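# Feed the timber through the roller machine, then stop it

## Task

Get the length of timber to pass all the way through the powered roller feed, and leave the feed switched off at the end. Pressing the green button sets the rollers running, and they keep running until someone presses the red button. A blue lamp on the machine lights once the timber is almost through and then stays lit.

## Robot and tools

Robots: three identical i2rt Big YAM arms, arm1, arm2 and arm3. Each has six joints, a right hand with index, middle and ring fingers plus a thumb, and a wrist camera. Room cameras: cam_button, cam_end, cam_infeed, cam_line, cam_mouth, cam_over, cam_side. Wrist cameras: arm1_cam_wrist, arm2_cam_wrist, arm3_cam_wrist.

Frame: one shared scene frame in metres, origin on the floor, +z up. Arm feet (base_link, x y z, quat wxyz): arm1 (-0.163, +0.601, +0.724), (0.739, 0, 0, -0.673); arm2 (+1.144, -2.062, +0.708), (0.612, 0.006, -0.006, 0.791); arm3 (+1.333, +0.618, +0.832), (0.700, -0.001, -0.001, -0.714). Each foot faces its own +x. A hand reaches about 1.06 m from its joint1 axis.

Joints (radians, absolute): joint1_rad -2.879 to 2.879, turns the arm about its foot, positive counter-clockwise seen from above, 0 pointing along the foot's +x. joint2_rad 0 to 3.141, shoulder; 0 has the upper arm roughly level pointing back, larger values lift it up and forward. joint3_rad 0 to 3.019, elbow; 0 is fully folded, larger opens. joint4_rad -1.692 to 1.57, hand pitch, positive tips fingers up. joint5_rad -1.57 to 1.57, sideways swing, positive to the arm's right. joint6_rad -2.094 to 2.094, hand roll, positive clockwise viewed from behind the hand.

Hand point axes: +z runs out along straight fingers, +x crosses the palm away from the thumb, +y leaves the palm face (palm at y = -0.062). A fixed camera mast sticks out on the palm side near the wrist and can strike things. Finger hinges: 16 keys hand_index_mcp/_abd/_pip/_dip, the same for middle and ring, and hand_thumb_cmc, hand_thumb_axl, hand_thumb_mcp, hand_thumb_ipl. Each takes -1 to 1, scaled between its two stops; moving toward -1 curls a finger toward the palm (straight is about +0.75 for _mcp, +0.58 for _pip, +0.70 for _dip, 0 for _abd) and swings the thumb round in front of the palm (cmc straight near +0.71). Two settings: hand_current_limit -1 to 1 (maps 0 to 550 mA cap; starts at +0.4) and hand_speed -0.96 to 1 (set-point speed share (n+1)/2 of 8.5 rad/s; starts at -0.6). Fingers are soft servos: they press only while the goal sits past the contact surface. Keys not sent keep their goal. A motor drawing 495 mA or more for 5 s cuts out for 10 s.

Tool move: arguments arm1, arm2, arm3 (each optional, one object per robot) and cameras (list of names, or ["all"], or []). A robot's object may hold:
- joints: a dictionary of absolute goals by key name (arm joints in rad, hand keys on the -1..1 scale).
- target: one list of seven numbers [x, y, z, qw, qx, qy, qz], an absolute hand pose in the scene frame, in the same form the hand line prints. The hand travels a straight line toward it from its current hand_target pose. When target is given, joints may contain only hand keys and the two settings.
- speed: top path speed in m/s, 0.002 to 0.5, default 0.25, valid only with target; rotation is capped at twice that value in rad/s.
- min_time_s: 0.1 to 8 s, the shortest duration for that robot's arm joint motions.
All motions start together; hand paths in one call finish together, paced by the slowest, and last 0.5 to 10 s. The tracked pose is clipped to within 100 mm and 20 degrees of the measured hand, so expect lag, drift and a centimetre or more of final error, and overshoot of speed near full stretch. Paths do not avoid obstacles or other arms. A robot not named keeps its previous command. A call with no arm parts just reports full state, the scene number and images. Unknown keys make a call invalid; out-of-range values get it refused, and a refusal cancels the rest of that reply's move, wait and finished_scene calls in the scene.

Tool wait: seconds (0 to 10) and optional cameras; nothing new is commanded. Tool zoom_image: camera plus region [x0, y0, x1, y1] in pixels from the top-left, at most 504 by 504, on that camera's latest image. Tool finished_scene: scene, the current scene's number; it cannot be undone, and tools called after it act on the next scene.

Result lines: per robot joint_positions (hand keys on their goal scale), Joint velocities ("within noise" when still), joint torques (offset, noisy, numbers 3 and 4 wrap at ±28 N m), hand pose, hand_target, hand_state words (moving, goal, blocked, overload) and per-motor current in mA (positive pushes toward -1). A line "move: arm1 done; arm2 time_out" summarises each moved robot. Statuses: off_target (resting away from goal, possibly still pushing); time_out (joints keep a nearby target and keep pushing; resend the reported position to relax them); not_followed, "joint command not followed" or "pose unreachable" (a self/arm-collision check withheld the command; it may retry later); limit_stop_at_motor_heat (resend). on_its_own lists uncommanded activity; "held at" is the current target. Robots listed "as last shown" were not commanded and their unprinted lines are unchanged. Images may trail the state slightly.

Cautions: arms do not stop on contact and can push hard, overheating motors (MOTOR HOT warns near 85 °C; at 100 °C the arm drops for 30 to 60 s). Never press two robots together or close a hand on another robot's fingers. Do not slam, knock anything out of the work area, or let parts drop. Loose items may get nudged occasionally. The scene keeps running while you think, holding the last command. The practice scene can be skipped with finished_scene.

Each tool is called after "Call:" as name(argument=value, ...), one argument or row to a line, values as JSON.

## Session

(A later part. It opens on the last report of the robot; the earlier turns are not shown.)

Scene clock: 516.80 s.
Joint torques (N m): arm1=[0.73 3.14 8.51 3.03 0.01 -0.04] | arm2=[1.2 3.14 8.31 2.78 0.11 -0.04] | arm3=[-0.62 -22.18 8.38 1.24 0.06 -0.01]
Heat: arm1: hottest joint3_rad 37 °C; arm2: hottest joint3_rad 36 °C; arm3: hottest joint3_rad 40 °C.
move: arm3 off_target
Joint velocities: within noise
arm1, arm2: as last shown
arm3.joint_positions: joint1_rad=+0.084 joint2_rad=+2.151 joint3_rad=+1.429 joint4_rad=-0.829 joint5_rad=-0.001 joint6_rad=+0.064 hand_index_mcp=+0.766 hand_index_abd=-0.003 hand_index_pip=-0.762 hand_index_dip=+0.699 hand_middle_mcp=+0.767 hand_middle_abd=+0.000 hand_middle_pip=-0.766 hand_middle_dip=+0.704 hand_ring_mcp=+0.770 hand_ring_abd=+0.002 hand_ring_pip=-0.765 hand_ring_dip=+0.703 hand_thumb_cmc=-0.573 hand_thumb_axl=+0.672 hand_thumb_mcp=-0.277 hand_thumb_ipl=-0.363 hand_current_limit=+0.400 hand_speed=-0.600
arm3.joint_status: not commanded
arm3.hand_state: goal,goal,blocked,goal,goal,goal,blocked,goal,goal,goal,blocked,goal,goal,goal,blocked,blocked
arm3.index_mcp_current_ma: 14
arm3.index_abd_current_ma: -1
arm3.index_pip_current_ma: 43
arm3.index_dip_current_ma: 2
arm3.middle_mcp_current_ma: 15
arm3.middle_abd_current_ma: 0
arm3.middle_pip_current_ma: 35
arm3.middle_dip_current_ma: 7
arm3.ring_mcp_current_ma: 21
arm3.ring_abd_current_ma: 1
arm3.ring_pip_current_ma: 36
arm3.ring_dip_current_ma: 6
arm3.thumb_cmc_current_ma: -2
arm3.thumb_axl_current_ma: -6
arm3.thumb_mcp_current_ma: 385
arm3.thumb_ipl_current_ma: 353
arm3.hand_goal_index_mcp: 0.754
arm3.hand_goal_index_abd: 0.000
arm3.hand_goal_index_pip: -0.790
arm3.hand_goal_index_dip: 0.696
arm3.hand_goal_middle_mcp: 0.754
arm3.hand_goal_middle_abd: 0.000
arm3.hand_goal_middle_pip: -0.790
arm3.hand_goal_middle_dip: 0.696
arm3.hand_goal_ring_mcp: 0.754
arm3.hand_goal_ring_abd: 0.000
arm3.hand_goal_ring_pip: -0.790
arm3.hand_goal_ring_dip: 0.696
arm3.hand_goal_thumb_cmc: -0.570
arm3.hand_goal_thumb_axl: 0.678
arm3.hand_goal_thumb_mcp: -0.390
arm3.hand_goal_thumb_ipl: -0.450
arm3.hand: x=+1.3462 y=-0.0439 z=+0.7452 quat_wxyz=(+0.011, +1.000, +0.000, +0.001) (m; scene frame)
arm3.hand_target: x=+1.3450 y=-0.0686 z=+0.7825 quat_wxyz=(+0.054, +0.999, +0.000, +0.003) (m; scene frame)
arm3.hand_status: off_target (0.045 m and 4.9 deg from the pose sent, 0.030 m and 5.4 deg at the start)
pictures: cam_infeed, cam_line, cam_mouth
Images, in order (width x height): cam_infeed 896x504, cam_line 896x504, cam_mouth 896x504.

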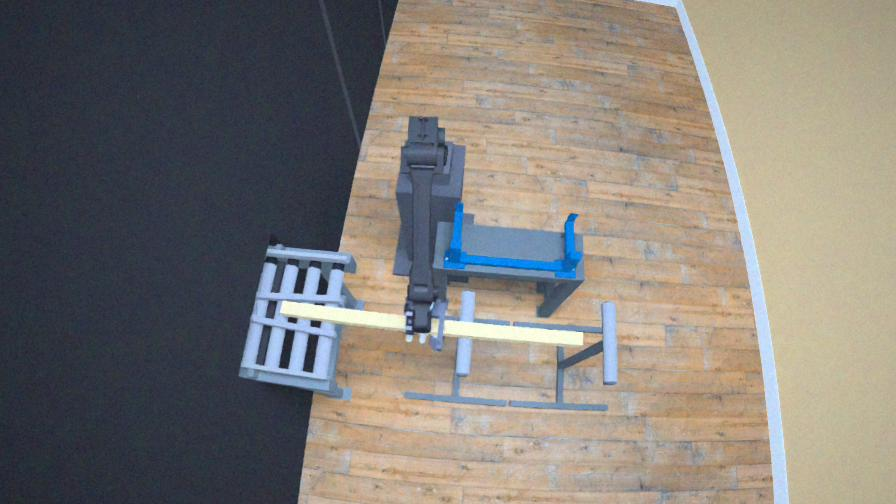

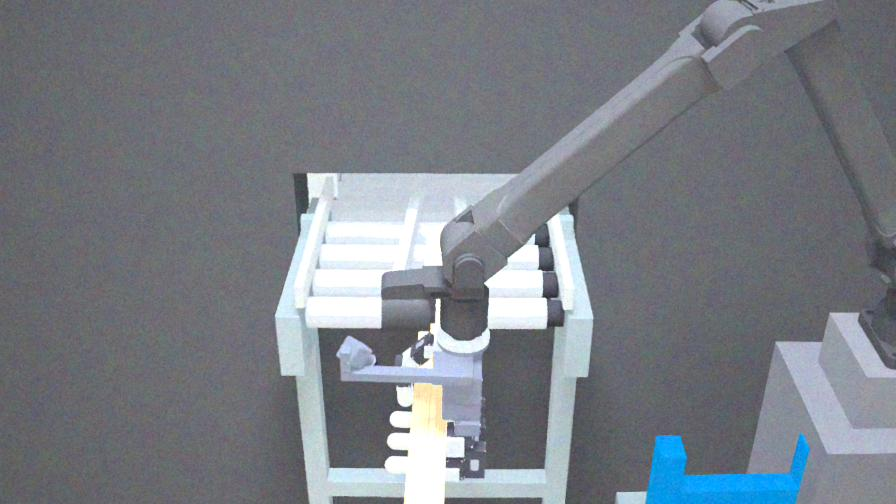

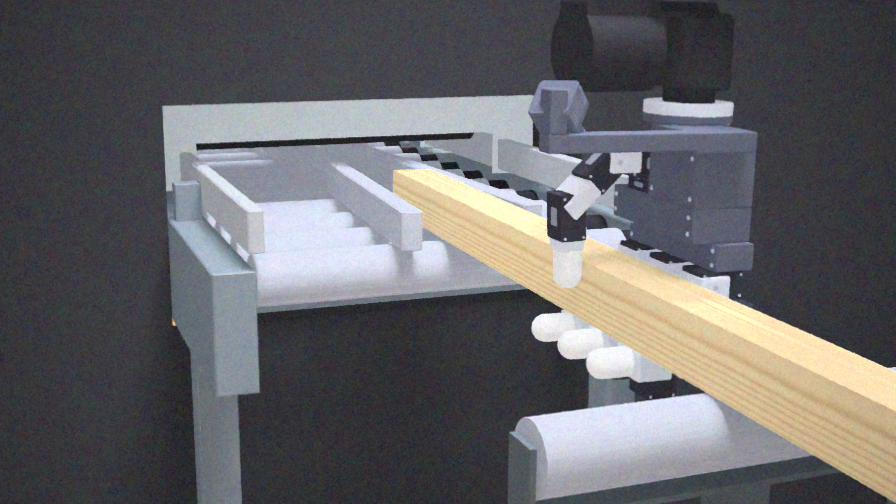

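Call:
move(
  arm3={"target": [1.345, -0.067, 0.760, 0.048, 0.9988, 0, 0.003], "speed": 0.04},
  cameras=["cam_infeed", "cam_mouth"],
)

Call:
zoom_image(
  camera="cam_mouth",
  region=[330, 100, 600, 300],
)

Call:
zoom_image(
  camera="cam_infeed",
  region=[400, 270, 620, 400],
)

Scene clock: 522.00 s.
Joint torques (N m): arm1=[0.91 3.31 8.5 2.99 0.02 -0.04] | arm2=[1.32 3.19 8.34 2.77 0.11 -0.04] | arm3=[-0.91 -19.66 8.32 1.48 0.05 0.04]
Heat: arm1: hottest joint3_rad 37 °C; arm2: hottest joint3_rad 36 °C; arm3: hottest joint3_rad 40 °C.
move: arm3 off_target
Joint velocities: within noise
arm1, arm2: as last shown
arm3.joint_positions: joint1_rad=+0.084 joint2_rad=+2.153 joint3_rad=+1.425 joint4_rad=-0.809 joint5_rad=-0.002 joint6_rad=+0.061 hand_index_mcp=+0.767 hand_index_abd=-0.003 hand_index_pip=-0.762 hand_index_dip=+0.699 hand_middle_mcp=+0.767 hand_middle_abd=+0.000 hand_middle_pip=-0.766 hand_middle_dip=+0.704 hand_ring_mcp=+0.770 hand_ring_abd=+0.002 hand_ring_pip=-0.765 hand_ring_dip=+0.703 hand_thumb_cmc=-0.573 hand_thumb_axl=+0.672 hand_thumb_mcp=-0.277 hand_thumb_ipl=-0.363 hand_current_limit=+0.400 hand_speed=-0.600
arm3.joint_status: not commanded
arm3.hand_state: goal,goal,blocked,goal,goal,goal,blocked,goal,goal,goal,blocked,goal,goal,goal,blocked,blocked
arm3.index_mcp_current_ma: 15
arm3.index_abd_current_ma: -1
arm3.index_pip_current_ma: 43
arm3.index_dip_current_ma: 2
arm3.middle_mcp_current_ma: 16
arm3.middle_abd_current_ma: 0
arm3.middle_pip_current_ma: 35
arm3.middle_dip_current_ma: 7
arm3.ring_mcp_current_ma: 21
arm3.ring_abd_current_ma: 1
arm3.ring_pip_current_ma: 36
arm3.ring_dip_current_ma: 6
arm3.thumb_cmc_current_ma: -2
arm3.thumb_axl_current_ma: -6
arm3.thumb_mcp_current_ma: 385
arm3.thumb_ipl_current_ma: 353
arm3.hand_goal_index_mcp: 0.754
arm3.hand_goal_index_abd: 0.000
arm3.hand_goal_index_pip: -0.790
arm3.hand_goal_index_dip: 0.696
arm3.hand_goal_middle_mcp: 0.754
arm3.hand_goal_middle_abd: 0.000
arm3.hand_goal_middle_pip: -0.790
arm3.hand_goal_middle_dip: 0.696
arm3.hand_goal_ring_mcp: 0.754
arm3.hand_goal_ring_abd: 0.000
arm3.hand_goal_ring_pip: -0.790
arm3.hand_goal_ring_dip: 0.696
arm3.hand_goal_thumb_cmc: -0.570
arm3.hand_goal_thumb_axl: 0.678
arm3.hand_goal_thumb_mcp: -0.390
arm3.hand_goal_thumb_ipl: -0.450
arm3.hand: x=+1.3467 y=-0.0463 z=+0.7438 quat_wxyz=(+0.018, +1.000, +0.001, +0.001) (m; scene frame)
arm3.hand_target: x=+1.3450 y=-0.0661 z=+0.7606 quat_wxyz=(+0.048, +0.999, +0.000, +0.003) (m; scene frame)
arm3.hand_status: off_target (0.026 m and 3.5 deg from the pose sent, 0.028 m and 4.2 deg at the start)
pictures: cam_infeed, cam_mouth
Images, in order (width x height): cam_infeed 896x504, cam_mouth 896x504.

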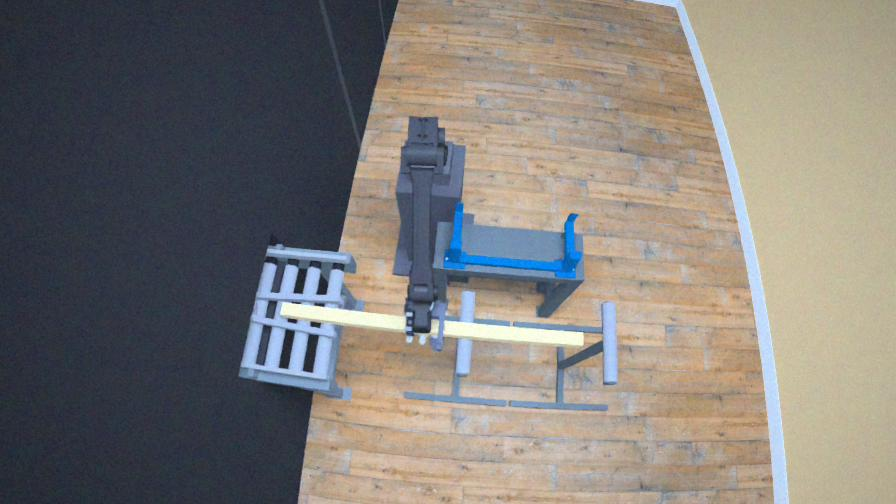

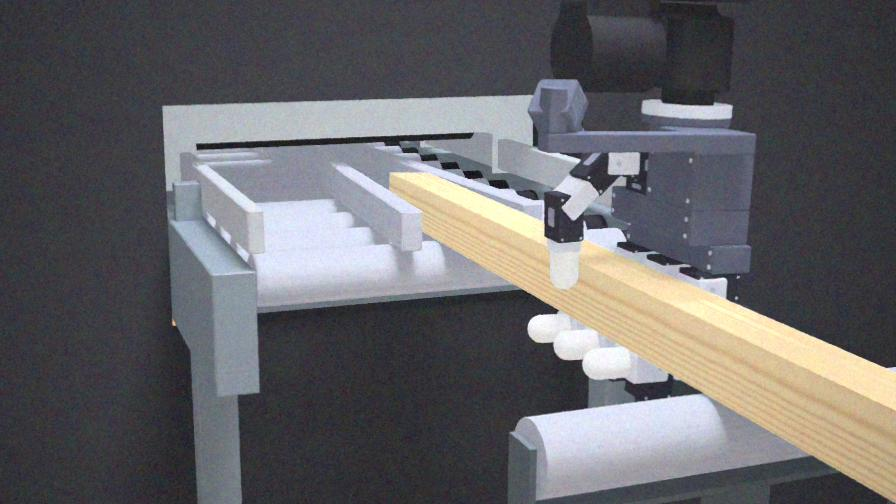

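Scaled by 1.867 from the camera's 896x504 image, which has a finer 1280x720 frame.

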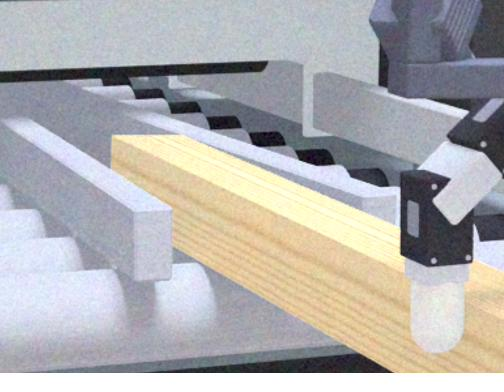

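Scaled by 2.291 from the camera's 896x504 image, which has a finer 1280x720 frame.

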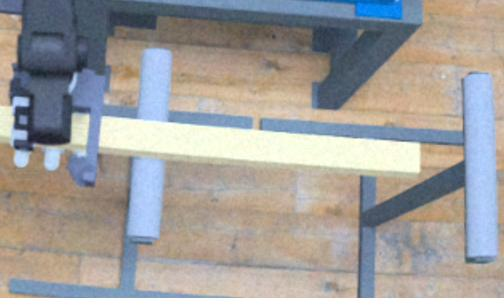

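Call:
move(
  arm3={"target": [1.28, -0.066, 0.752, 0.046, 0.9989, 0, 0.000], "speed": 0.05},
  cameras=["cam_infeed", "cam_mouth", "cam_line"],
)

Call:
zoom_image(
  camera="cam_infeed",
  region=[220, 240, 480, 400],
)

Scene clock: 533.80 s.
Joint torques (N m): arm1=[0.91 3.14 8.61 3.02 0.01 -0.04] | arm2=[1.2 3.14 8.32 2.78 0.11 -0.04] | arm3=[-1.49 -19.02 8.18 1.35 -0.01 0.13]
Heat: arm1: hottest joint3_rad 37 °C; arm2: hottest joint3_rad 36 °C; arm3: hottest joint3_rad 39 °C.
move: arm3 off_target
Joint velocities: within noise
arm1, arm2: as last shown
arm3.joint_positions: joint1_rad=-0.018 joint2_rad=+2.156 joint3_rad=+1.425 joint4_rad=-0.794 joint5_rad=-0.005 joint6_rad=-0.059 hand_index_mcp=+0.769 hand_index_abd=-0.003 hand_index_pip=-0.764 hand_index_dip=+0.699 hand_middle_mcp=+0.769 hand_middle_abd=+0.000 hand_middle_pip=-0.767 hand_middle_dip=+0.704 hand_ring_mcp=+0.770 hand_ring_abd=+0.002 hand_ring_pip=-0.768 hand_ring_dip=+0.703 hand_thumb_cmc=-0.573 hand_thumb_axl=+0.672 hand_thumb_mcp=-0.277 hand_thumb_ipl=-0.363 hand_current_limit=+0.400 hand_speed=-0.600
arm3.joint_status: not commanded
arm3.hand_state: goal,goal,blocked,goal,goal,goal,blocked,goal,goal,goal,blocked,goal,goal,goal,blocked,blocked
arm3.index_mcp_current_ma: 18
arm3.index_abd_current_ma: -1
arm3.index_pip_current_ma: 38
arm3.index_dip_current_ma: 2
arm3.middle_mcp_current_ma: 19
arm3.middle_abd_current_ma: 0
arm3.middle_pip_current_ma: 32
arm3.middle_dip_current_ma: 7
arm3.ring_mcp_current_ma: 21
arm3.ring_abd_current_ma: 1
arm3.ring_pip_current_ma: 31
arm3.ring_dip_current_ma: 6
arm3.thumb_cmc_current_ma: -2
arm3.thumb_axl_current_ma: -6
arm3.thumb_mcp_current_ma: 385
arm3.thumb_ipl_current_ma: 353
arm3.hand_goal_index_mcp: 0.754
arm3.hand_goal_index_abd: 0.000
arm3.hand_goal_index_pip: -0.790
arm3.hand_goal_index_dip: 0.696
arm3.hand_goal_middle_mcp: 0.754
arm3.hand_goal_middle_abd: 0.000
arm3.hand_goal_middle_pip: -0.790
arm3.hand_goal_middle_dip: 0.696
arm3.hand_goal_ring_mcp: 0.754
arm3.hand_goal_ring_abd: 0.000
arm3.hand_goal_ring_pip: -0.790
arm3.hand_goal_ring_dip: 0.696
arm3.hand_goal_thumb_cmc: -0.570
arm3.hand_goal_thumb_axl: 0.678
arm3.hand_goal_thumb_mcp: -0.390
arm3.hand_goal_thumb_ipl: -0.450
arm3.hand: x=+1.2902 y=-0.0506 z=+0.7438 quat_wxyz=(+0.024, +1.000, +0.011, +0.001) (m; scene frame)
arm3.hand_target: x=+1.2800 y=-0.0653 z=+0.7524 quat_wxyz=(+0.046, +0.999, +0.000, +0.000) (m; scene frame)
arm3.hand_status: off_target (0.020 m and 2.8 deg from the pose sent, 0.070 m and 3.2 deg at the start)
pictures: cam_infeed, cam_line, cam_mouth
Images, in order (width x height): cam_infeed 896x504, cam_line 896x504, cam_mouth 896x504.

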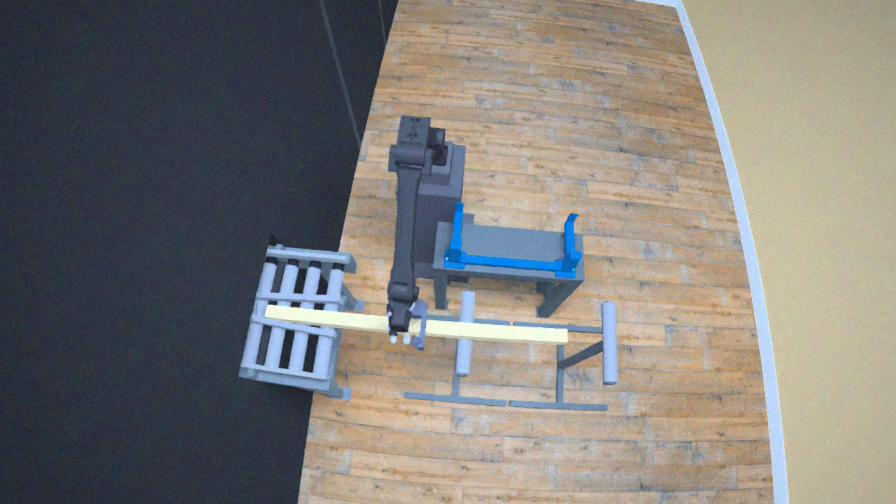

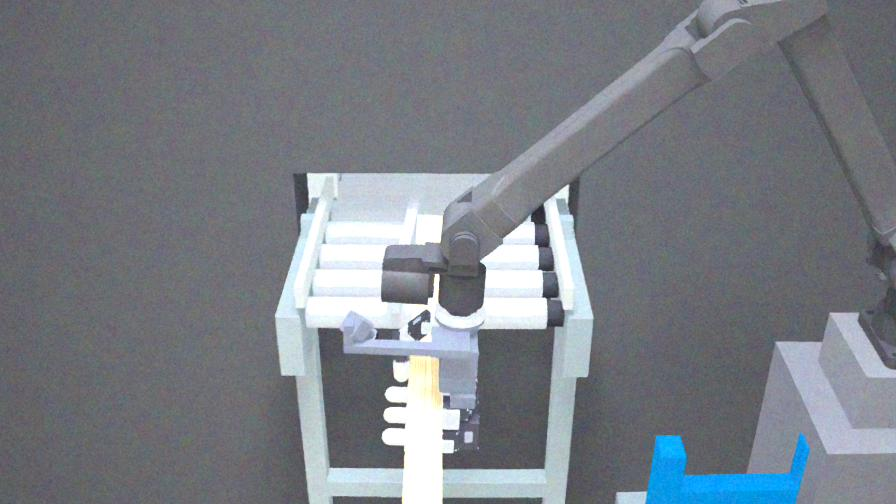

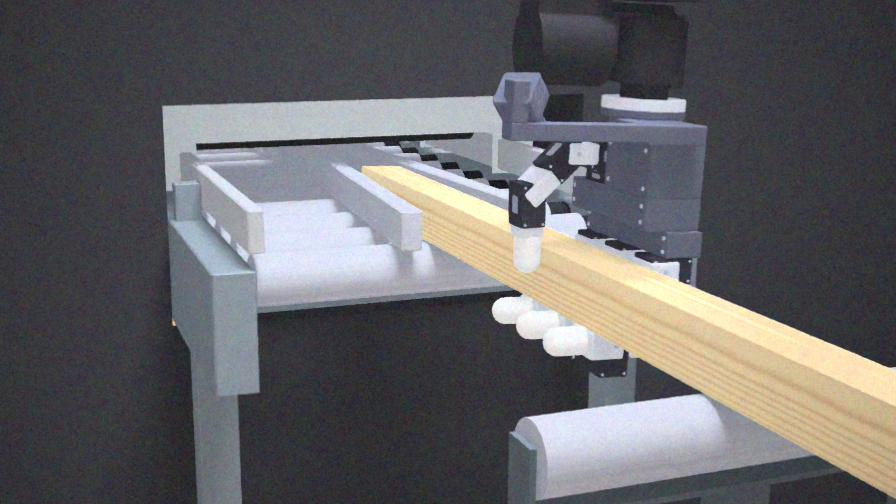

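Scaled by 1.938 from the camera's 896x504 image, which has a finer 1280x720 frame.

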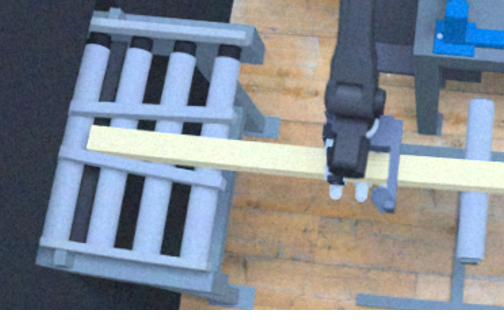

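Call:
move(
  arm3={"target": [1.215, -0.060, 0.752, 0.046, 0.9989, 0, 0.000], "speed": 0.05},
  cameras=["cam_infeed", "cam_mouth", "cam_line"],
)

Call:
zoom_image(
  camera="cam_infeed",
  region=[220, 240, 480, 400],
)

Call:
zoom_image(
  camera="cam_mouth",
  region=[150, 80, 600, 320],
)

Scene clock: 539.60 s.
Joint torques (N m): arm1=[0.73 3.37 8.5 3.04 0 -0.05] | arm2=[1.26 3.19 8.31 2.76 0.11 -0.04] | arm3=[-1.49 -18.84 8.46 0.99 -0.11 -0.02]
Heat: arm1: hottest joint3_rad 37 °C; arm2: hottest joint3_rad 36 °C; arm3: hottest joint3_rad 38 °C.
move: arm3 off_target
Joint velocities: within noise
arm1, arm2: as last shown
arm3.joint_positions: joint1_rad=-0.130 joint2_rad=+2.156 joint3_rad=+1.425 joint4_rad=-0.788 joint5_rad=-0.013 joint6_rad=-0.157 hand_index_mcp=+0.769 hand_index_abd=-0.003 hand_index_pip=-0.766 hand_index_dip=+0.699 hand_middle_mcp=+0.770 hand_middle_abd=+0.000 hand_middle_pip=-0.768 hand_middle_dip=+0.704 hand_ring_mcp=+0.770 hand_ring_abd=+0.002 hand_ring_pip=-0.768 hand_ring_dip=+0.703 hand_thumb_cmc=-0.573 hand_thumb_axl=+0.672 hand_thumb_mcp=-0.277 hand_thumb_ipl=-0.364 hand_current_limit=+0.400 hand_speed=-0.600
arm3.joint_status: not commanded
arm3.hand_state: goal,goal,blocked,goal,goal,goal,blocked,goal,goal,goal,blocked,goal,goal,goal,blocked,blocked
arm3.index_mcp_current_ma: 20
arm3.index_abd_current_ma: -1
arm3.index_pip_current_ma: 34
arm3.index_dip_current_ma: 2
arm3.middle_mcp_current_ma: 20
arm3.middle_abd_current_ma: 0
arm3.middle_pip_current_ma: 30
arm3.middle_dip_current_ma: 7
arm3.ring_mcp_current_ma: 21
arm3.ring_abd_current_ma: 1
arm3.ring_pip_current_ma: 31
arm3.ring_dip_current_ma: 6
arm3.thumb_cmc_current_ma: -2
arm3.thumb_axl_current_ma: -6
arm3.thumb_mcp_current_ma: 385
arm3.thumb_ipl_current_ma: 349
arm3.hand_goal_index_mcp: 0.754
arm3.hand_goal_index_abd: 0.000
arm3.hand_goal_index_pip: -0.790
arm3.hand_goal_index_dip: 0.696
arm3.hand_goal_middle_mcp: 0.754
arm3.hand_goal_middle_abd: 0.000
arm3.hand_goal_middle_pip: -0.790
arm3.hand_goal_middle_dip: 0.696
arm3.hand_goal_ring_mcp: 0.754
arm3.hand_goal_ring_abd: 0.000
arm3.hand_goal_ring_pip: -0.790
arm3.hand_goal_ring_dip: 0.696
arm3.hand_goal_thumb_cmc: -0.570
arm3.hand_goal_thumb_axl: 0.678
arm3.hand_goal_thumb_mcp: -0.390
arm3.hand_goal_thumb_ipl: -0.450
arm3.hand: x=+1.2245 y=-0.0458 z=+0.7441 quat_wxyz=(+0.028, +1.000, +0.003, +0.002) (m; scene frame)
arm3.hand_target: x=+1.2151 y=-0.0594 z=+0.7524 quat_wxyz=(+0.046, +0.999, +0.000, +0.000) (m; scene frame)
arm3.hand_status: off_target (0.019 m and 2.1 deg from the pose sent, 0.076 m and 2.8 deg at the start)
pictures: cam_infeed, cam_line, cam_mouth
Images, in order (width x height): cam_infeed 896x504, cam_line 896x504, cam_mouth 896x504.

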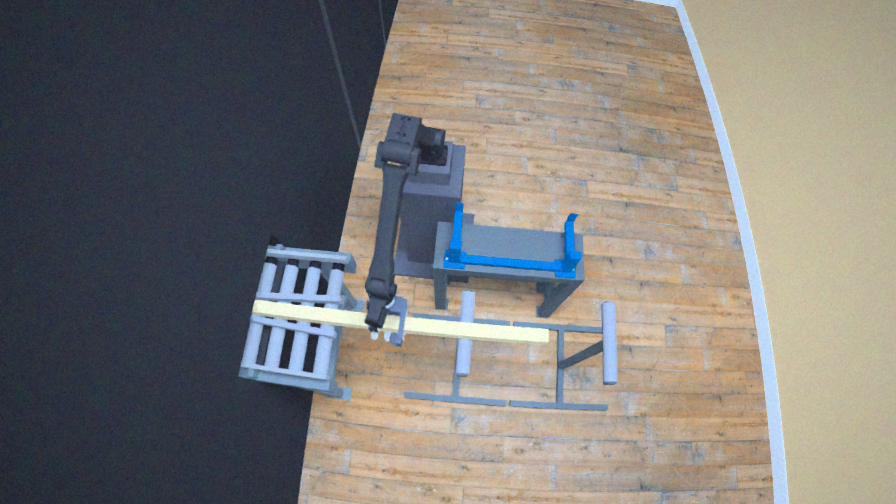

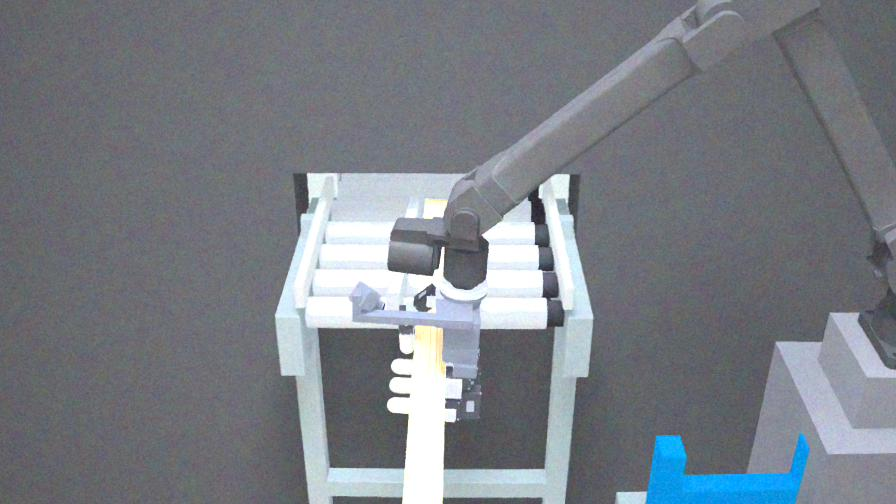

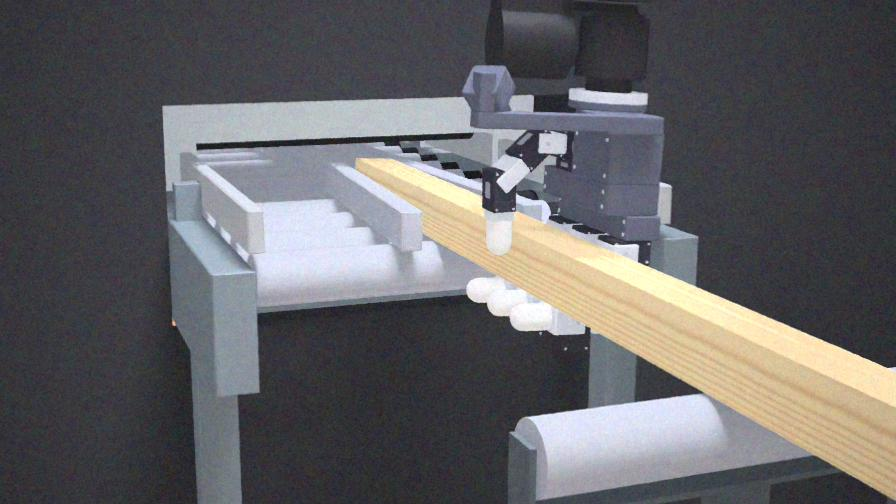

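Scaled by 1.938 from the camera's 896x504 image, which has a finer 1280x720 frame.

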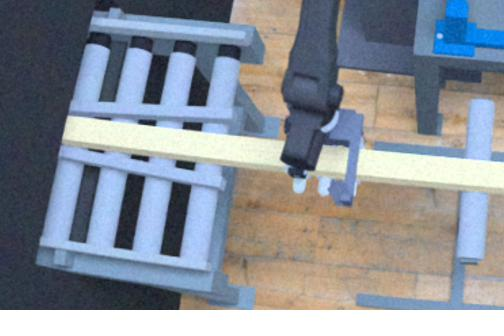

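Scaled by 1.120 from the camera's 896x504 image, which has a finer 1280x720 frame.

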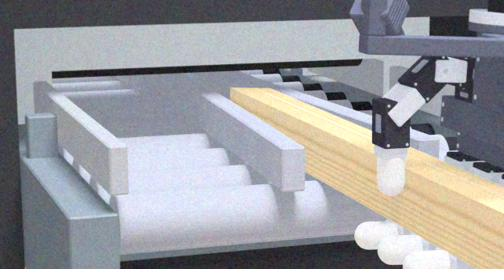

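Call:
move(
  arm3={"target": [1.218, -0.055, 0.735, 0.040, 0.9992, 0, 0.000], "speed": 0.05},
  cameras=[],
)

Call:
move(
  arm3={"joints": {"hand_thumb_mcp": -0.17, "hand_thumb_ipl": -0.22}},
  cameras=["cam_infeed", "cam_mouth"],
)

Scene clock: 544.40 s.
Joint torques (N m): arm1=[0.67 3.19 8.49 3.02 0 -0.05] | arm2=[1.26 3.19 8.31 2.8 0.11 -0.04] | arm3=[-1.03 -17.32 7.53 1.62 -0.01 0.07]
Heat: arm1: hottest joint3_rad 37 °C; arm2: hottest joint3_rad 36 °C; arm3: hottest joint3_rad 38 °C.
move: arm3 off_target
Joint velocities: within noise
arm1.joint_positions: joint1_rad=+0.096 joint2_rad=+0.624 joint3_rad=+1.487 joint4_rad=-1.369 joint5_rad=+0.003 joint6_rad=+1.175 hand_index_mcp=+0.754 hand_index_abd=+0.001 hand_index_pip=+0.577 hand_index_dip=+0.696 hand_middle_mcp=+0.754 hand_middle_abd=+0.001 hand_middle_pip=+0.577 hand_middle_dip=+0.696 hand_ring_mcp=+0.754 hand_ring_abd=+0.000 hand_ring_pip=+0.577 hand_ring_dip=+0.696 hand_thumb_cmc=+0.714 hand_thumb_axl=+0.677 hand_thumb_mcp=+0.226 hand_thumb_ipl=+0.168 hand_current_limit=+0.400 hand_speed=-0.600
arm1.joint_status: not commanded
arm1.hand_state: goal,goal,goal,goal,goal,goal,goal,goal,goal,goal,goal,goal,goal,goal,goal,goal
arm1.index_mcp_current_ma: 0
arm1.index_abd_current_ma: 0
arm1.index_pip_current_ma: 0
arm1.index_dip_current_ma: 0
arm1.middle_mcp_current_ma: 0
arm1.middle_abd_current_ma: 0
arm1.middle_pip_current_ma: 0
arm1.middle_dip_current_ma: 0
arm1.ring_mcp_current_ma: 0
arm1.ring_abd_current_ma: 0
arm1.ring_pip_current_ma: 0
arm1.ring_dip_current_ma: 0
arm1.thumb_cmc_current_ma: 0
arm1.thumb_axl_current_ma: 0
arm1.thumb_mcp_current_ma: 0
arm1.thumb_ipl_current_ma: 0
arm1.hand_goal_index_mcp: 0.754
arm1.hand_goal_index_abd: 0.000
arm1.hand_goal_index_pip: 0.576
arm1.hand_goal_index_dip: 0.696
arm1.hand_goal_middle_mcp: 0.754
arm1.hand_goal_middle_abd: 0.000
arm1.hand_goal_middle_pip: 0.576
arm1.hand_goal_middle_dip: 0.696
arm1.hand_goal_ring_mcp: 0.754
arm1.hand_goal_ring_abd: 0.000
arm1.hand_goal_ring_pip: 0.576
arm1.hand_goal_ring_dip: 0.696
arm1.hand_goal_thumb_cmc: 0.714
arm1.hand_goal_thumb_axl: 0.678
arm1.hand_goal_thumb_mcp: 0.226
arm1.hand_goal_thumb_ipl: 0.168
arm1.hand: x=-0.2073 y=+0.3639 z=+1.3119 quat_wxyz=(+0.395, +0.759, -0.408, +0.319) (m; scene frame)
arm1.hand_target: x=-0.2079 y=+0.3671 z=+1.3225 quat_wxyz=(+0.403, +0.753, -0.405, +0.326) (m; scene frame)
arm1.hand_status: not commanded
arm2.joint_positions: joint1_rad=-0.450 joint2_rad=+0.633 joint3_rad=+1.446 joint4_rad=-1.352 joint5_rad=+0.045 joint6_rad=+1.073 hand_index_mcp=+0.755 hand_index_abd=+0.000 hand_index_pip=+0.577 hand_index_dip=+0.696 hand_middle_mcp=+0.755 hand_middle_abd=+0.000 hand_middle_pip=+0.577 hand_middle_dip=+0.696 hand_ring_mcp=+0.755 hand_ring_abd=+0.000 hand_ring_pip=+0.577 hand_ring_dip=+0.696 hand_thumb_cmc=+0.715 hand_thumb_axl=+0.677 hand_thumb_mcp=+0.226 hand_thumb_ipl=+0.168 hand_current_limit=+0.400 hand_speed=-0.600
arm2.joint_status: not commanded
arm2.hand_state: goal,goal,goal,goal,goal,goal,goal,goal,goal,goal,goal,goal,goal,goal,goal,goal
arm2.index_mcp_current_ma: 1
arm2.index_abd_current_ma: 0
arm2.index_pip_current_ma: 1
arm2.index_dip_current_ma: 0
arm2.middle_mcp_current_ma: 1
arm2.middle_abd_current_ma: 0
arm2.middle_pip_current_ma: 1
arm2.middle_dip_current_ma: 0
arm2.ring_mcp_current_ma: 1
arm2.ring_abd_current_ma: 0
arm2.ring_pip_current_ma: 1
arm2.ring_dip_current_ma: 0
arm2.thumb_cmc_current_ma: 1
arm2.thumb_axl_current_ma: -1
arm2.thumb_mcp_current_ma: 0
arm2.thumb_ipl_current_ma: 0
arm2.hand_goal_index_mcp: 0.754
arm2.hand_goal_index_abd: 0.000
arm2.hand_goal_index_pip: 0.576
arm2.hand_goal_index_dip: 0.696
arm2.hand_goal_middle_mcp: 0.754
arm2.hand_goal_middle_abd: 0.000
arm2.hand_goal_middle_pip: 0.576
arm2.hand_goal_middle_dip: 0.696
arm2.hand_goal_ring_mcp: 0.754
arm2.hand_goal_ring_abd: 0.000
arm2.hand_goal_ring_pip: 0.576
arm2.hand_goal_ring_dip: 0.696
arm2.hand_goal_thumb_cmc: 0.714
arm2.hand_goal_thumb_axl: 0.678
arm2.hand_goal_thumb_mcp: 0.226
arm2.hand_goal_thumb_ipl: 0.168
arm2.hand: x=+1.2836 y=-1.8556 z=+1.2907 quat_wxyz=(-0.197, +0.523, +0.690, +0.460) (m; scene frame)
arm2.hand_target: x=+1.2831 y=-1.8585 z=+1.3015 quat_wxyz=(-0.202, +0.520, +0.684, +0.470) (m; scene frame)
arm2.hand_status: not commanded
arm3.joint_positions: joint1_rad=-0.130 joint2_rad=+2.160 joint3_rad=+1.425 joint4_rad=-0.783 joint5_rad=-0.013 joint6_rad=-0.160 hand_index_mcp=+0.777 hand_index_abd=-0.002 hand_index_pip=-0.775 hand_index_dip=+0.699 hand_middle_mcp=+0.774 hand_middle_abd=+0.000 hand_middle_pip=-0.774 hand_middle_dip=+0.703 hand_ring_mcp=+0.770 hand_ring_abd=+0.002 hand_ring_pip=-0.772 hand_ring_dip=+0.703 hand_thumb_cmc=-0.573 hand_thumb_axl=+0.672 hand_thumb_mcp=-0.277 hand_thumb_ipl=-0.364 hand_current_limit=+0.400 hand_speed=-0.600
arm3.joint_status: not commanded
arm3.hand_state: blocked,goal,goal,goal,goal,goal,goal,goal,goal,goal,goal,goal,goal,goal,blocked,blocked
arm3.index_mcp_current_ma: 36
arm3.index_abd_current_ma: -1
arm3.index_pip_current_ma: 18
arm3.index_dip_current_ma: 2
arm3.middle_mcp_current_ma: 28
arm3.middle_abd_current_ma: 0
arm3.middle_pip_current_ma: 19
arm3.middle_dip_current_ma: 6
arm3.ring_mcp_current_ma: 21
arm3.ring_abd_current_ma: 1
arm3.ring_pip_current_ma: 24
arm3.ring_dip_current_ma: 6
arm3.thumb_cmc_current_ma: -2
arm3.thumb_axl_current_ma: -6
arm3.thumb_mcp_current_ma: 385
arm3.thumb_ipl_current_ma: 348
arm3.hand_goal_index_mcp: 0.754
arm3.hand_goal_index_abd: 0.000
arm3.hand_goal_index_pip: -0.790
arm3.hand_goal_index_dip: 0.696
arm3.hand_goal_middle_mcp: 0.754
arm3.hand_goal_middle_abd: 0.000
arm3.hand_goal_middle_pip: -0.790
arm3.hand_goal_middle_dip: 0.696
arm3.hand_goal_ring_mcp: 0.754
arm3.hand_goal_ring_abd: 0.000
arm3.hand_goal_ring_pip: -0.790
arm3.hand_goal_ring_dip: 0.696
arm3.hand_goal_thumb_cmc: -0.570
arm3.hand_goal_thumb_axl: 0.678
arm3.hand_goal_thumb_mcp: -0.390
arm3.hand_goal_thumb_ipl: -0.450
arm3.hand: x=+1.2247 y=-0.0463 z=+0.7424 quat_wxyz=(+0.029, +1.000, +0.005, +0.002) (m; scene frame)
arm3.hand_target: x=+1.2181 y=-0.0544 z=+0.7353 quat_wxyz=(+0.040, +0.999, +0.000, +0.000) (m; scene frame)
arm3.hand_status: off_target (0.013 m and 1.4 deg from the pose sent, 0.014 m and 1.4 deg at the start)
pictures: none
No camera images: "cameras" was empty.

Scene clock: 545.07 s.
Joint torques (N m): arm1=[0.67 3.31 8.5 2.97 0.01 -0.03] | arm2=[1.32 3.14 8.34 2.77 0.11 -0.04] | arm3=[-1.03 -18.26 7.47 1.2 -0.04 0.07]
Heat: arm1: hottest joint3_rad 37 °C; arm2: hottest joint3_rad 36 °C; arm3: hottest joint3_rad 38 °C.
move: arm3 done
Joint velocities: within noise
arm1, arm2: as last shown
arm3.joint_positions: joint1_rad=-0.130 joint2_rad=+2.171 joint3_rad=+1.425 joint4_rad=-0.771 joint5_rad=-0.013 joint6_rad=-0.160 hand_index_mcp=+0.766 hand_index_abd=-0.002 hand_index_pip=-0.781 hand_index_dip=+0.699 hand_middle_mcp=+0.765 hand_middle_abd=+0.000 hand_middle_pip=-0.783 hand_middle_dip=+0.700 hand_ring_mcp=+0.765 hand_ring_abd=+0.002 hand_ring_pip=-0.782 hand_ring_dip=+0.700 hand_thumb_cmc=-0.573 hand_thumb_axl=+0.676 hand_thumb_mcp=-0.179 hand_thumb_ipl=-0.223 hand_current_limit=+0.400 hand_speed=-0.600
arm3.joint_status: all done
arm3.hand_state: goal,goal,goal,goal,goal,goal,goal,goal,goal,goal,goal,goal,goal,goal,goal,goal
arm3.index_mcp_current_ma: 13
arm3.index_abd_current_ma: -1
arm3.index_pip_current_ma: 9
arm3.index_dip_current_ma: 2
arm3.middle_mcp_current_ma: 13
arm3.middle_abd_current_ma: 0
arm3.middle_pip_current_ma: 6
arm3.middle_dip_current_ma: 3
arm3.ring_mcp_current_ma: 12
arm3.ring_abd_current_ma: 1
arm3.ring_pip_current_ma: 7
arm3.ring_dip_current_ma: 2
arm3.thumb_cmc_current_ma: -2
arm3.thumb_axl_current_ma: -2
arm3.thumb_mcp_current_ma: -13
arm3.thumb_ipl_current_ma: -3
arm3.hand_goal_index_mcp: 0.754
arm3.hand_goal_index_abd: 0.000
arm3.hand_goal_index_pip: -0.790
arm3.hand_goal_index_dip: 0.696
arm3.hand_goal_middle_mcp: 0.754
arm3.hand_goal_middle_abd: 0.000
arm3.hand_goal_middle_pip: -0.790
arm3.hand_goal_middle_dip: 0.696
arm3.hand_goal_ring_mcp: 0.754
arm3.hand_goal_ring_abd: 0.000
arm3.hand_goal_ring_pip: -0.790
arm3.hand_goal_ring_dip: 0.696
arm3.hand_goal_thumb_cmc: -0.570
arm3.hand_goal_thumb_axl: 0.678
arm3.hand_goal_thumb_mcp: -0.170
arm3.hand_goal_thumb_ipl: -0.220
arm3.hand: x=+1.2246 y=-0.0467 z=+0.7364 quat_wxyz=(+0.029, +1.000, +0.005, +0.002) (m; scene frame)
arm3.hand_target: x=+1.2182 y=-0.0545 z=+0.7353 quat_wxyz=(+0.040, +0.999, +0.000, +0.000) (m; scene frame)
arm3.hand_status: not commanded
pictures: cam_infeed, cam_mouth
Images, in order (width x height): cam_infeed 896x504, cam_mouth 896x504.

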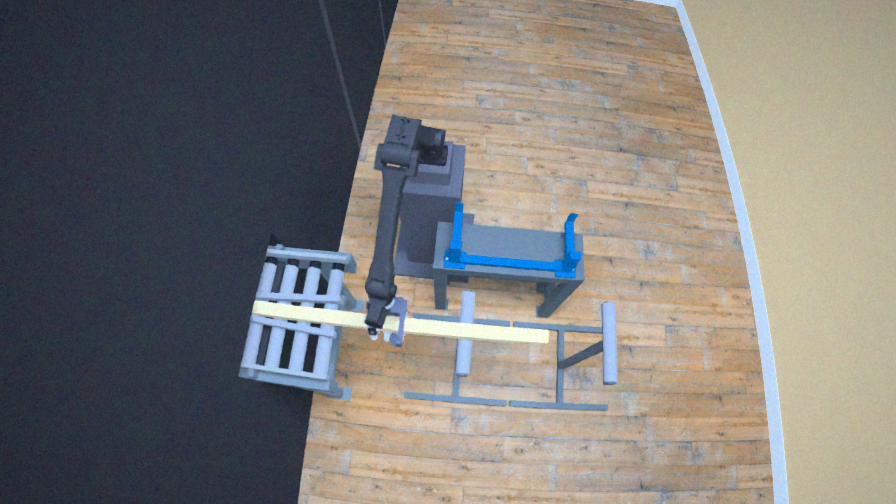

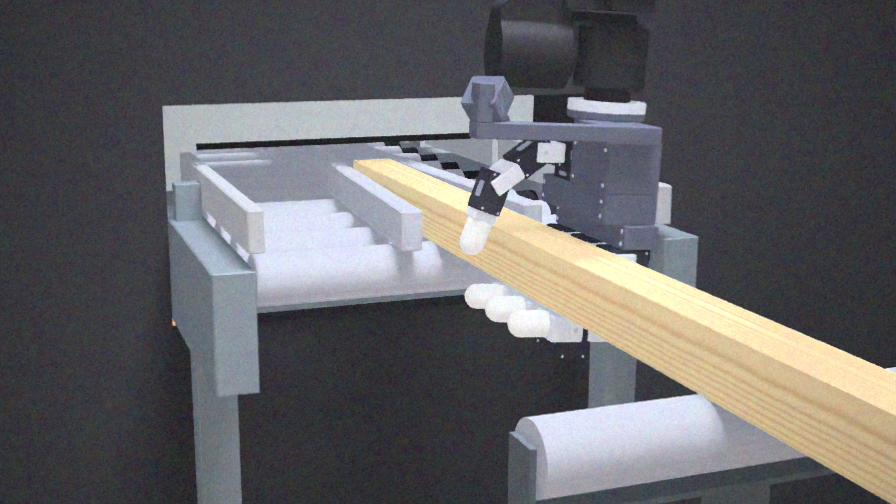

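Call:
move(
  arm3={"target": [1.218, -0.052, 0.722, 0.03, 0.9995, 0, 0.000], "speed": 0.05, "joints": {"hand_thumb_mcp": 0.226, "hand_thumb_ipl": 0.168}},
  cameras=["cam_infeed", "cam_mouth"],
)

Call:
move(
  arm3={"target": [1.225, 0.08, 0.730, 0.02, 0.9998, 0, 0.000], "speed": 0.08},
  cameras=["cam_infeed", "cam_mouth", "cam_line"],
)

Scene clock: 550.30 s.
Joint torques (N m): arm1=[0.79 3.31 8.55 3 0 -0.04] | arm2=[1.26 3.25 8.32 2.8 0.11 -0.04] | arm3=[-0.85 -18.32 7.9 0.85 0.08 0.07]
Heat: arm1: hottest joint3_rad 37 °C; arm2: hottest joint3_rad 36 °C; arm3: hottest joint3_rad 38 °C.
move: arm3 off_target
Joint velocities: within noise
arm1, arm2: as last shown
arm3.joint_positions: joint1_rad=-0.130 joint2_rad=+2.190 joint3_rad=+1.425 joint4_rad=-0.763 joint5_rad=-0.012 joint6_rad=-0.160 hand_index_mcp=+0.761 hand_index_abd=-0.002 hand_index_pip=-0.781 hand_index_dip=+0.699 hand_middle_mcp=+0.761 hand_middle_abd=+0.000 hand_middle_pip=-0.783 hand_middle_dip=+0.700 hand_ring_mcp=+0.760 hand_ring_abd=+0.002 hand_ring_pip=-0.782 hand_ring_dip=+0.700 hand_thumb_cmc=-0.573 hand_thumb_axl=+0.676 hand_thumb_mcp=+0.214 hand_thumb_ipl=+0.163 hand_current_limit=+0.400 hand_speed=-0.600
arm3.joint_status: all done
arm3.hand_state: goal,goal,goal,goal,goal,goal,goal,goal,goal,goal,goal,goal,goal,goal,goal,goal
arm3.index_mcp_current_ma: 6
arm3.index_abd_current_ma: -1
arm3.index_pip_current_ma: 9
arm3.index_dip_current_ma: 2
arm3.middle_mcp_current_ma: 6
arm3.middle_abd_current_ma: 0
arm3.middle_pip_current_ma: 6
arm3.middle_dip_current_ma: 3
arm3.ring_mcp_current_ma: 5
arm3.ring_abd_current_ma: 1
arm3.ring_pip_current_ma: 7
arm3.ring_dip_current_ma: 2
arm3.thumb_cmc_current_ma: -2
arm3.thumb_axl_current_ma: -2
arm3.thumb_mcp_current_ma: -20
arm3.thumb_ipl_current_ma: -5
arm3.hand_goal_index_mcp: 0.754
arm3.hand_goal_index_abd: 0.000
arm3.hand_goal_index_pip: -0.790
arm3.hand_goal_index_dip: 0.696
arm3.hand_goal_middle_mcp: 0.754
arm3.hand_goal_middle_abd: 0.000
arm3.hand_goal_middle_pip: -0.790
arm3.hand_goal_middle_dip: 0.696
arm3.hand_goal_ring_mcp: 0.754
arm3.hand_goal_ring_abd: 0.000
arm3.hand_goal_ring_pip: -0.790
arm3.hand_goal_ring_dip: 0.696
arm3.hand_goal_thumb_cmc: -0.570
arm3.hand_goal_thumb_axl: 0.678
arm3.hand_goal_thumb_mcp: 0.226
arm3.hand_goal_thumb_ipl: 0.168
arm3.hand: x=+1.2249 y=-0.0441 z=+0.7247 quat_wxyz=(+0.023, +1.000, +0.005, +0.002) (m; scene frame)
arm3.hand_target: x=+1.2181 y=-0.0516 z=+0.7221 quat_wxyz=(+0.030, +1.000, +0.000, +0.000) (m; scene frame)
arm3.hand_status: off_target (0.011 m and 1.0 deg from the pose sent, 0.017 m and 0.6 deg at the start)
pictures: cam_infeed, cam_mouth
Images, in order (width x height): cam_infeed 896x504, cam_mouth 896x504.

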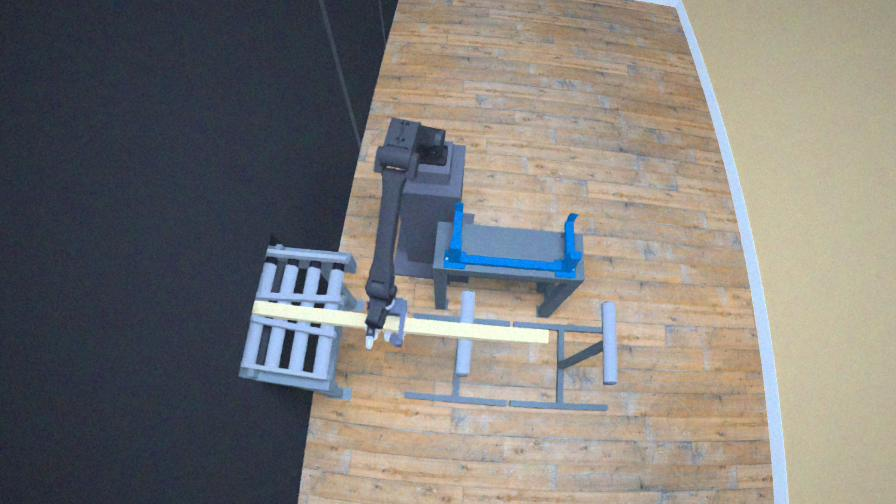

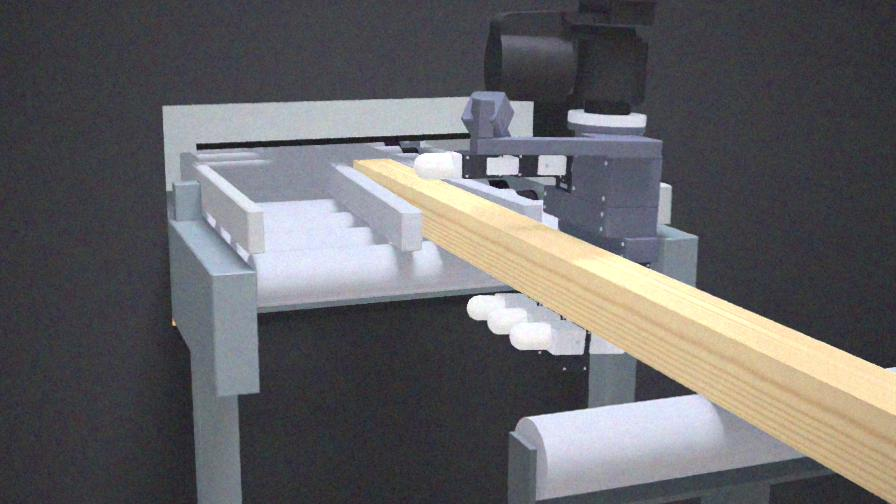

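Scene clock: 552.60 s.
Joint torques (N m): arm1=[0.62 3.08 8.5 3.03 0.01 -0.03] | arm2=[1.26 3.14 8.32 2.8 0.11 -0.04] | arm3=[-1.2 -16.91 4.64 0.77 0.03 -0.05]
Heat: arm1: hottest joint3_rad 37 °C; arm2: hottest joint3_rad 36 °C; arm3: hottest joint3_rad 38 °C.
move: arm3 off_target
Joint velocities: within noise
arm1, arm2: as last shown
arm3.joint_positions: joint1_rad=-0.157 joint2_rad=+1.988 joint3_rad=+1.016 joint4_rad=-0.589 joint5_rad=-0.010 joint6_rad=-0.179 hand_index_mcp=+0.759 hand_index_abd=-0.002 hand_index_pip=-0.781 hand_index_dip=+0.699 hand_middle_mcp=+0.759 hand_middle_abd=+0.000 hand_middle_pip=-0.783 hand_middle_dip=+0.700 hand_ring_mcp=+0.758 hand_ring_abd=+0.002 hand_ring_pip=-0.783 hand_ring_dip=+0.700 hand_thumb_cmc=-0.573 hand_thumb_axl=+0.676 hand_thumb_mcp=+0.214 hand_thumb_ipl=+0.163 hand_current_limit=+0.400 hand_speed=-0.600
arm3.joint_status: not commanded
arm3.hand_state: goal,goal,goal,goal,goal,goal,goal,goal,goal,goal,goal,goal,goal,goal,goal,goal
arm3.index_mcp_current_ma: 4
arm3.index_abd_current_ma: -1
arm3.index_pip_current_ma: 8
arm3.index_dip_current_ma: 2
arm3.middle_mcp_current_ma: 4
arm3.middle_abd_current_ma: 0
arm3.middle_pip_current_ma: 6
arm3.middle_dip_current_ma: 2
arm3.ring_mcp_current_ma: 3
arm3.ring_abd_current_ma: 1
arm3.ring_pip_current_ma: 6
arm3.ring_dip_current_ma: 2
arm3.thumb_cmc_current_ma: -2
arm3.thumb_axl_current_ma: -2
arm3.thumb_mcp_current_ma: -19
arm3.thumb_ipl_current_ma: -5
arm3.hand_goal_index_mcp: 0.754
arm3.hand_goal_index_abd: 0.000
arm3.hand_goal_index_pip: -0.790
arm3.hand_goal_index_dip: 0.696
arm3.hand_goal_middle_mcp: 0.754
arm3.hand_goal_middle_abd: 0.000
arm3.hand_goal_middle_pip: -0.790
arm3.hand_goal_middle_dip: 0.696
arm3.hand_goal_ring_mcp: 0.754
arm3.hand_goal_ring_abd: 0.000
arm3.hand_goal_ring_pip: -0.790
arm3.hand_goal_ring_dip: 0.696
arm3.hand_goal_thumb_cmc: -0.570
arm3.hand_goal_thumb_axl: 0.678
arm3.hand_goal_thumb_mcp: 0.226
arm3.hand_goal_thumb_ipl: 0.168
arm3.hand: x=+1.2312 y=+0.0846 z=+0.7201 quat_wxyz=(+0.007, +1.000, +0.001, +0.003) (m; scene frame)
arm3.hand_target: x=+1.2250 y=+0.0801 z=+0.7299 quat_wxyz=(+0.020, +1.000, +0.000, +0.000) (m; scene frame)
arm3.hand_status: off_target (0.013 m and 1.6 deg from the pose sent, 0.124 m and 0.7 deg at the start)
pictures: cam_infeed, cam_line, cam_mouth
Images, in order (width x height): cam_infeed 896x504, cam_line 896x504, cam_mouth 896x504.

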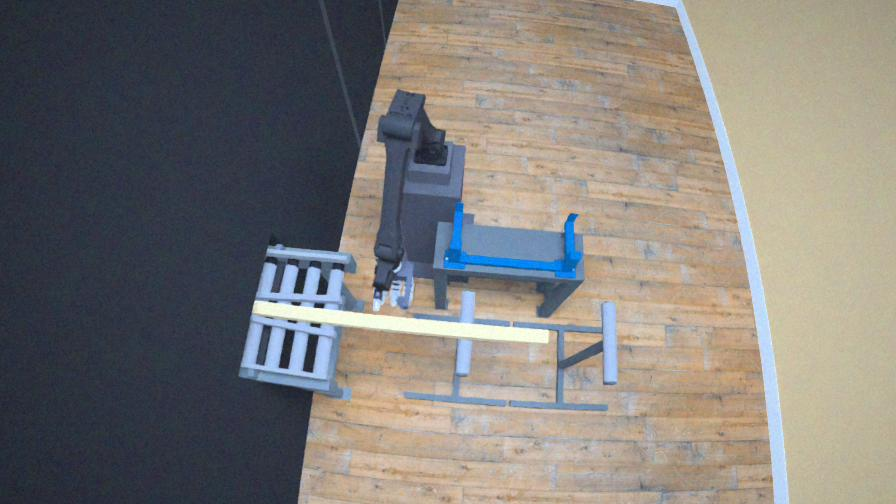

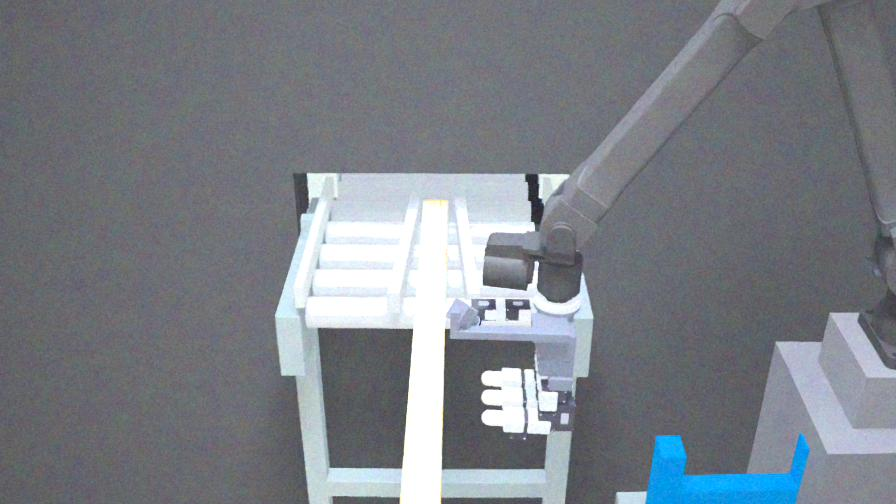

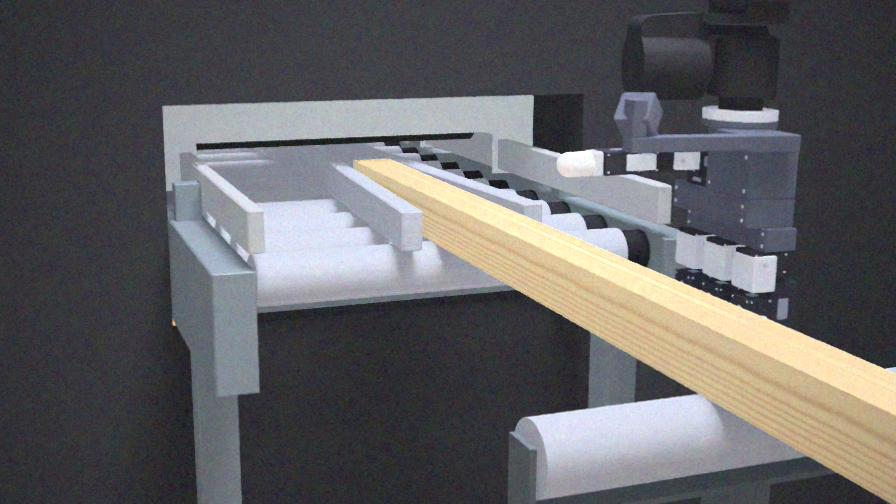

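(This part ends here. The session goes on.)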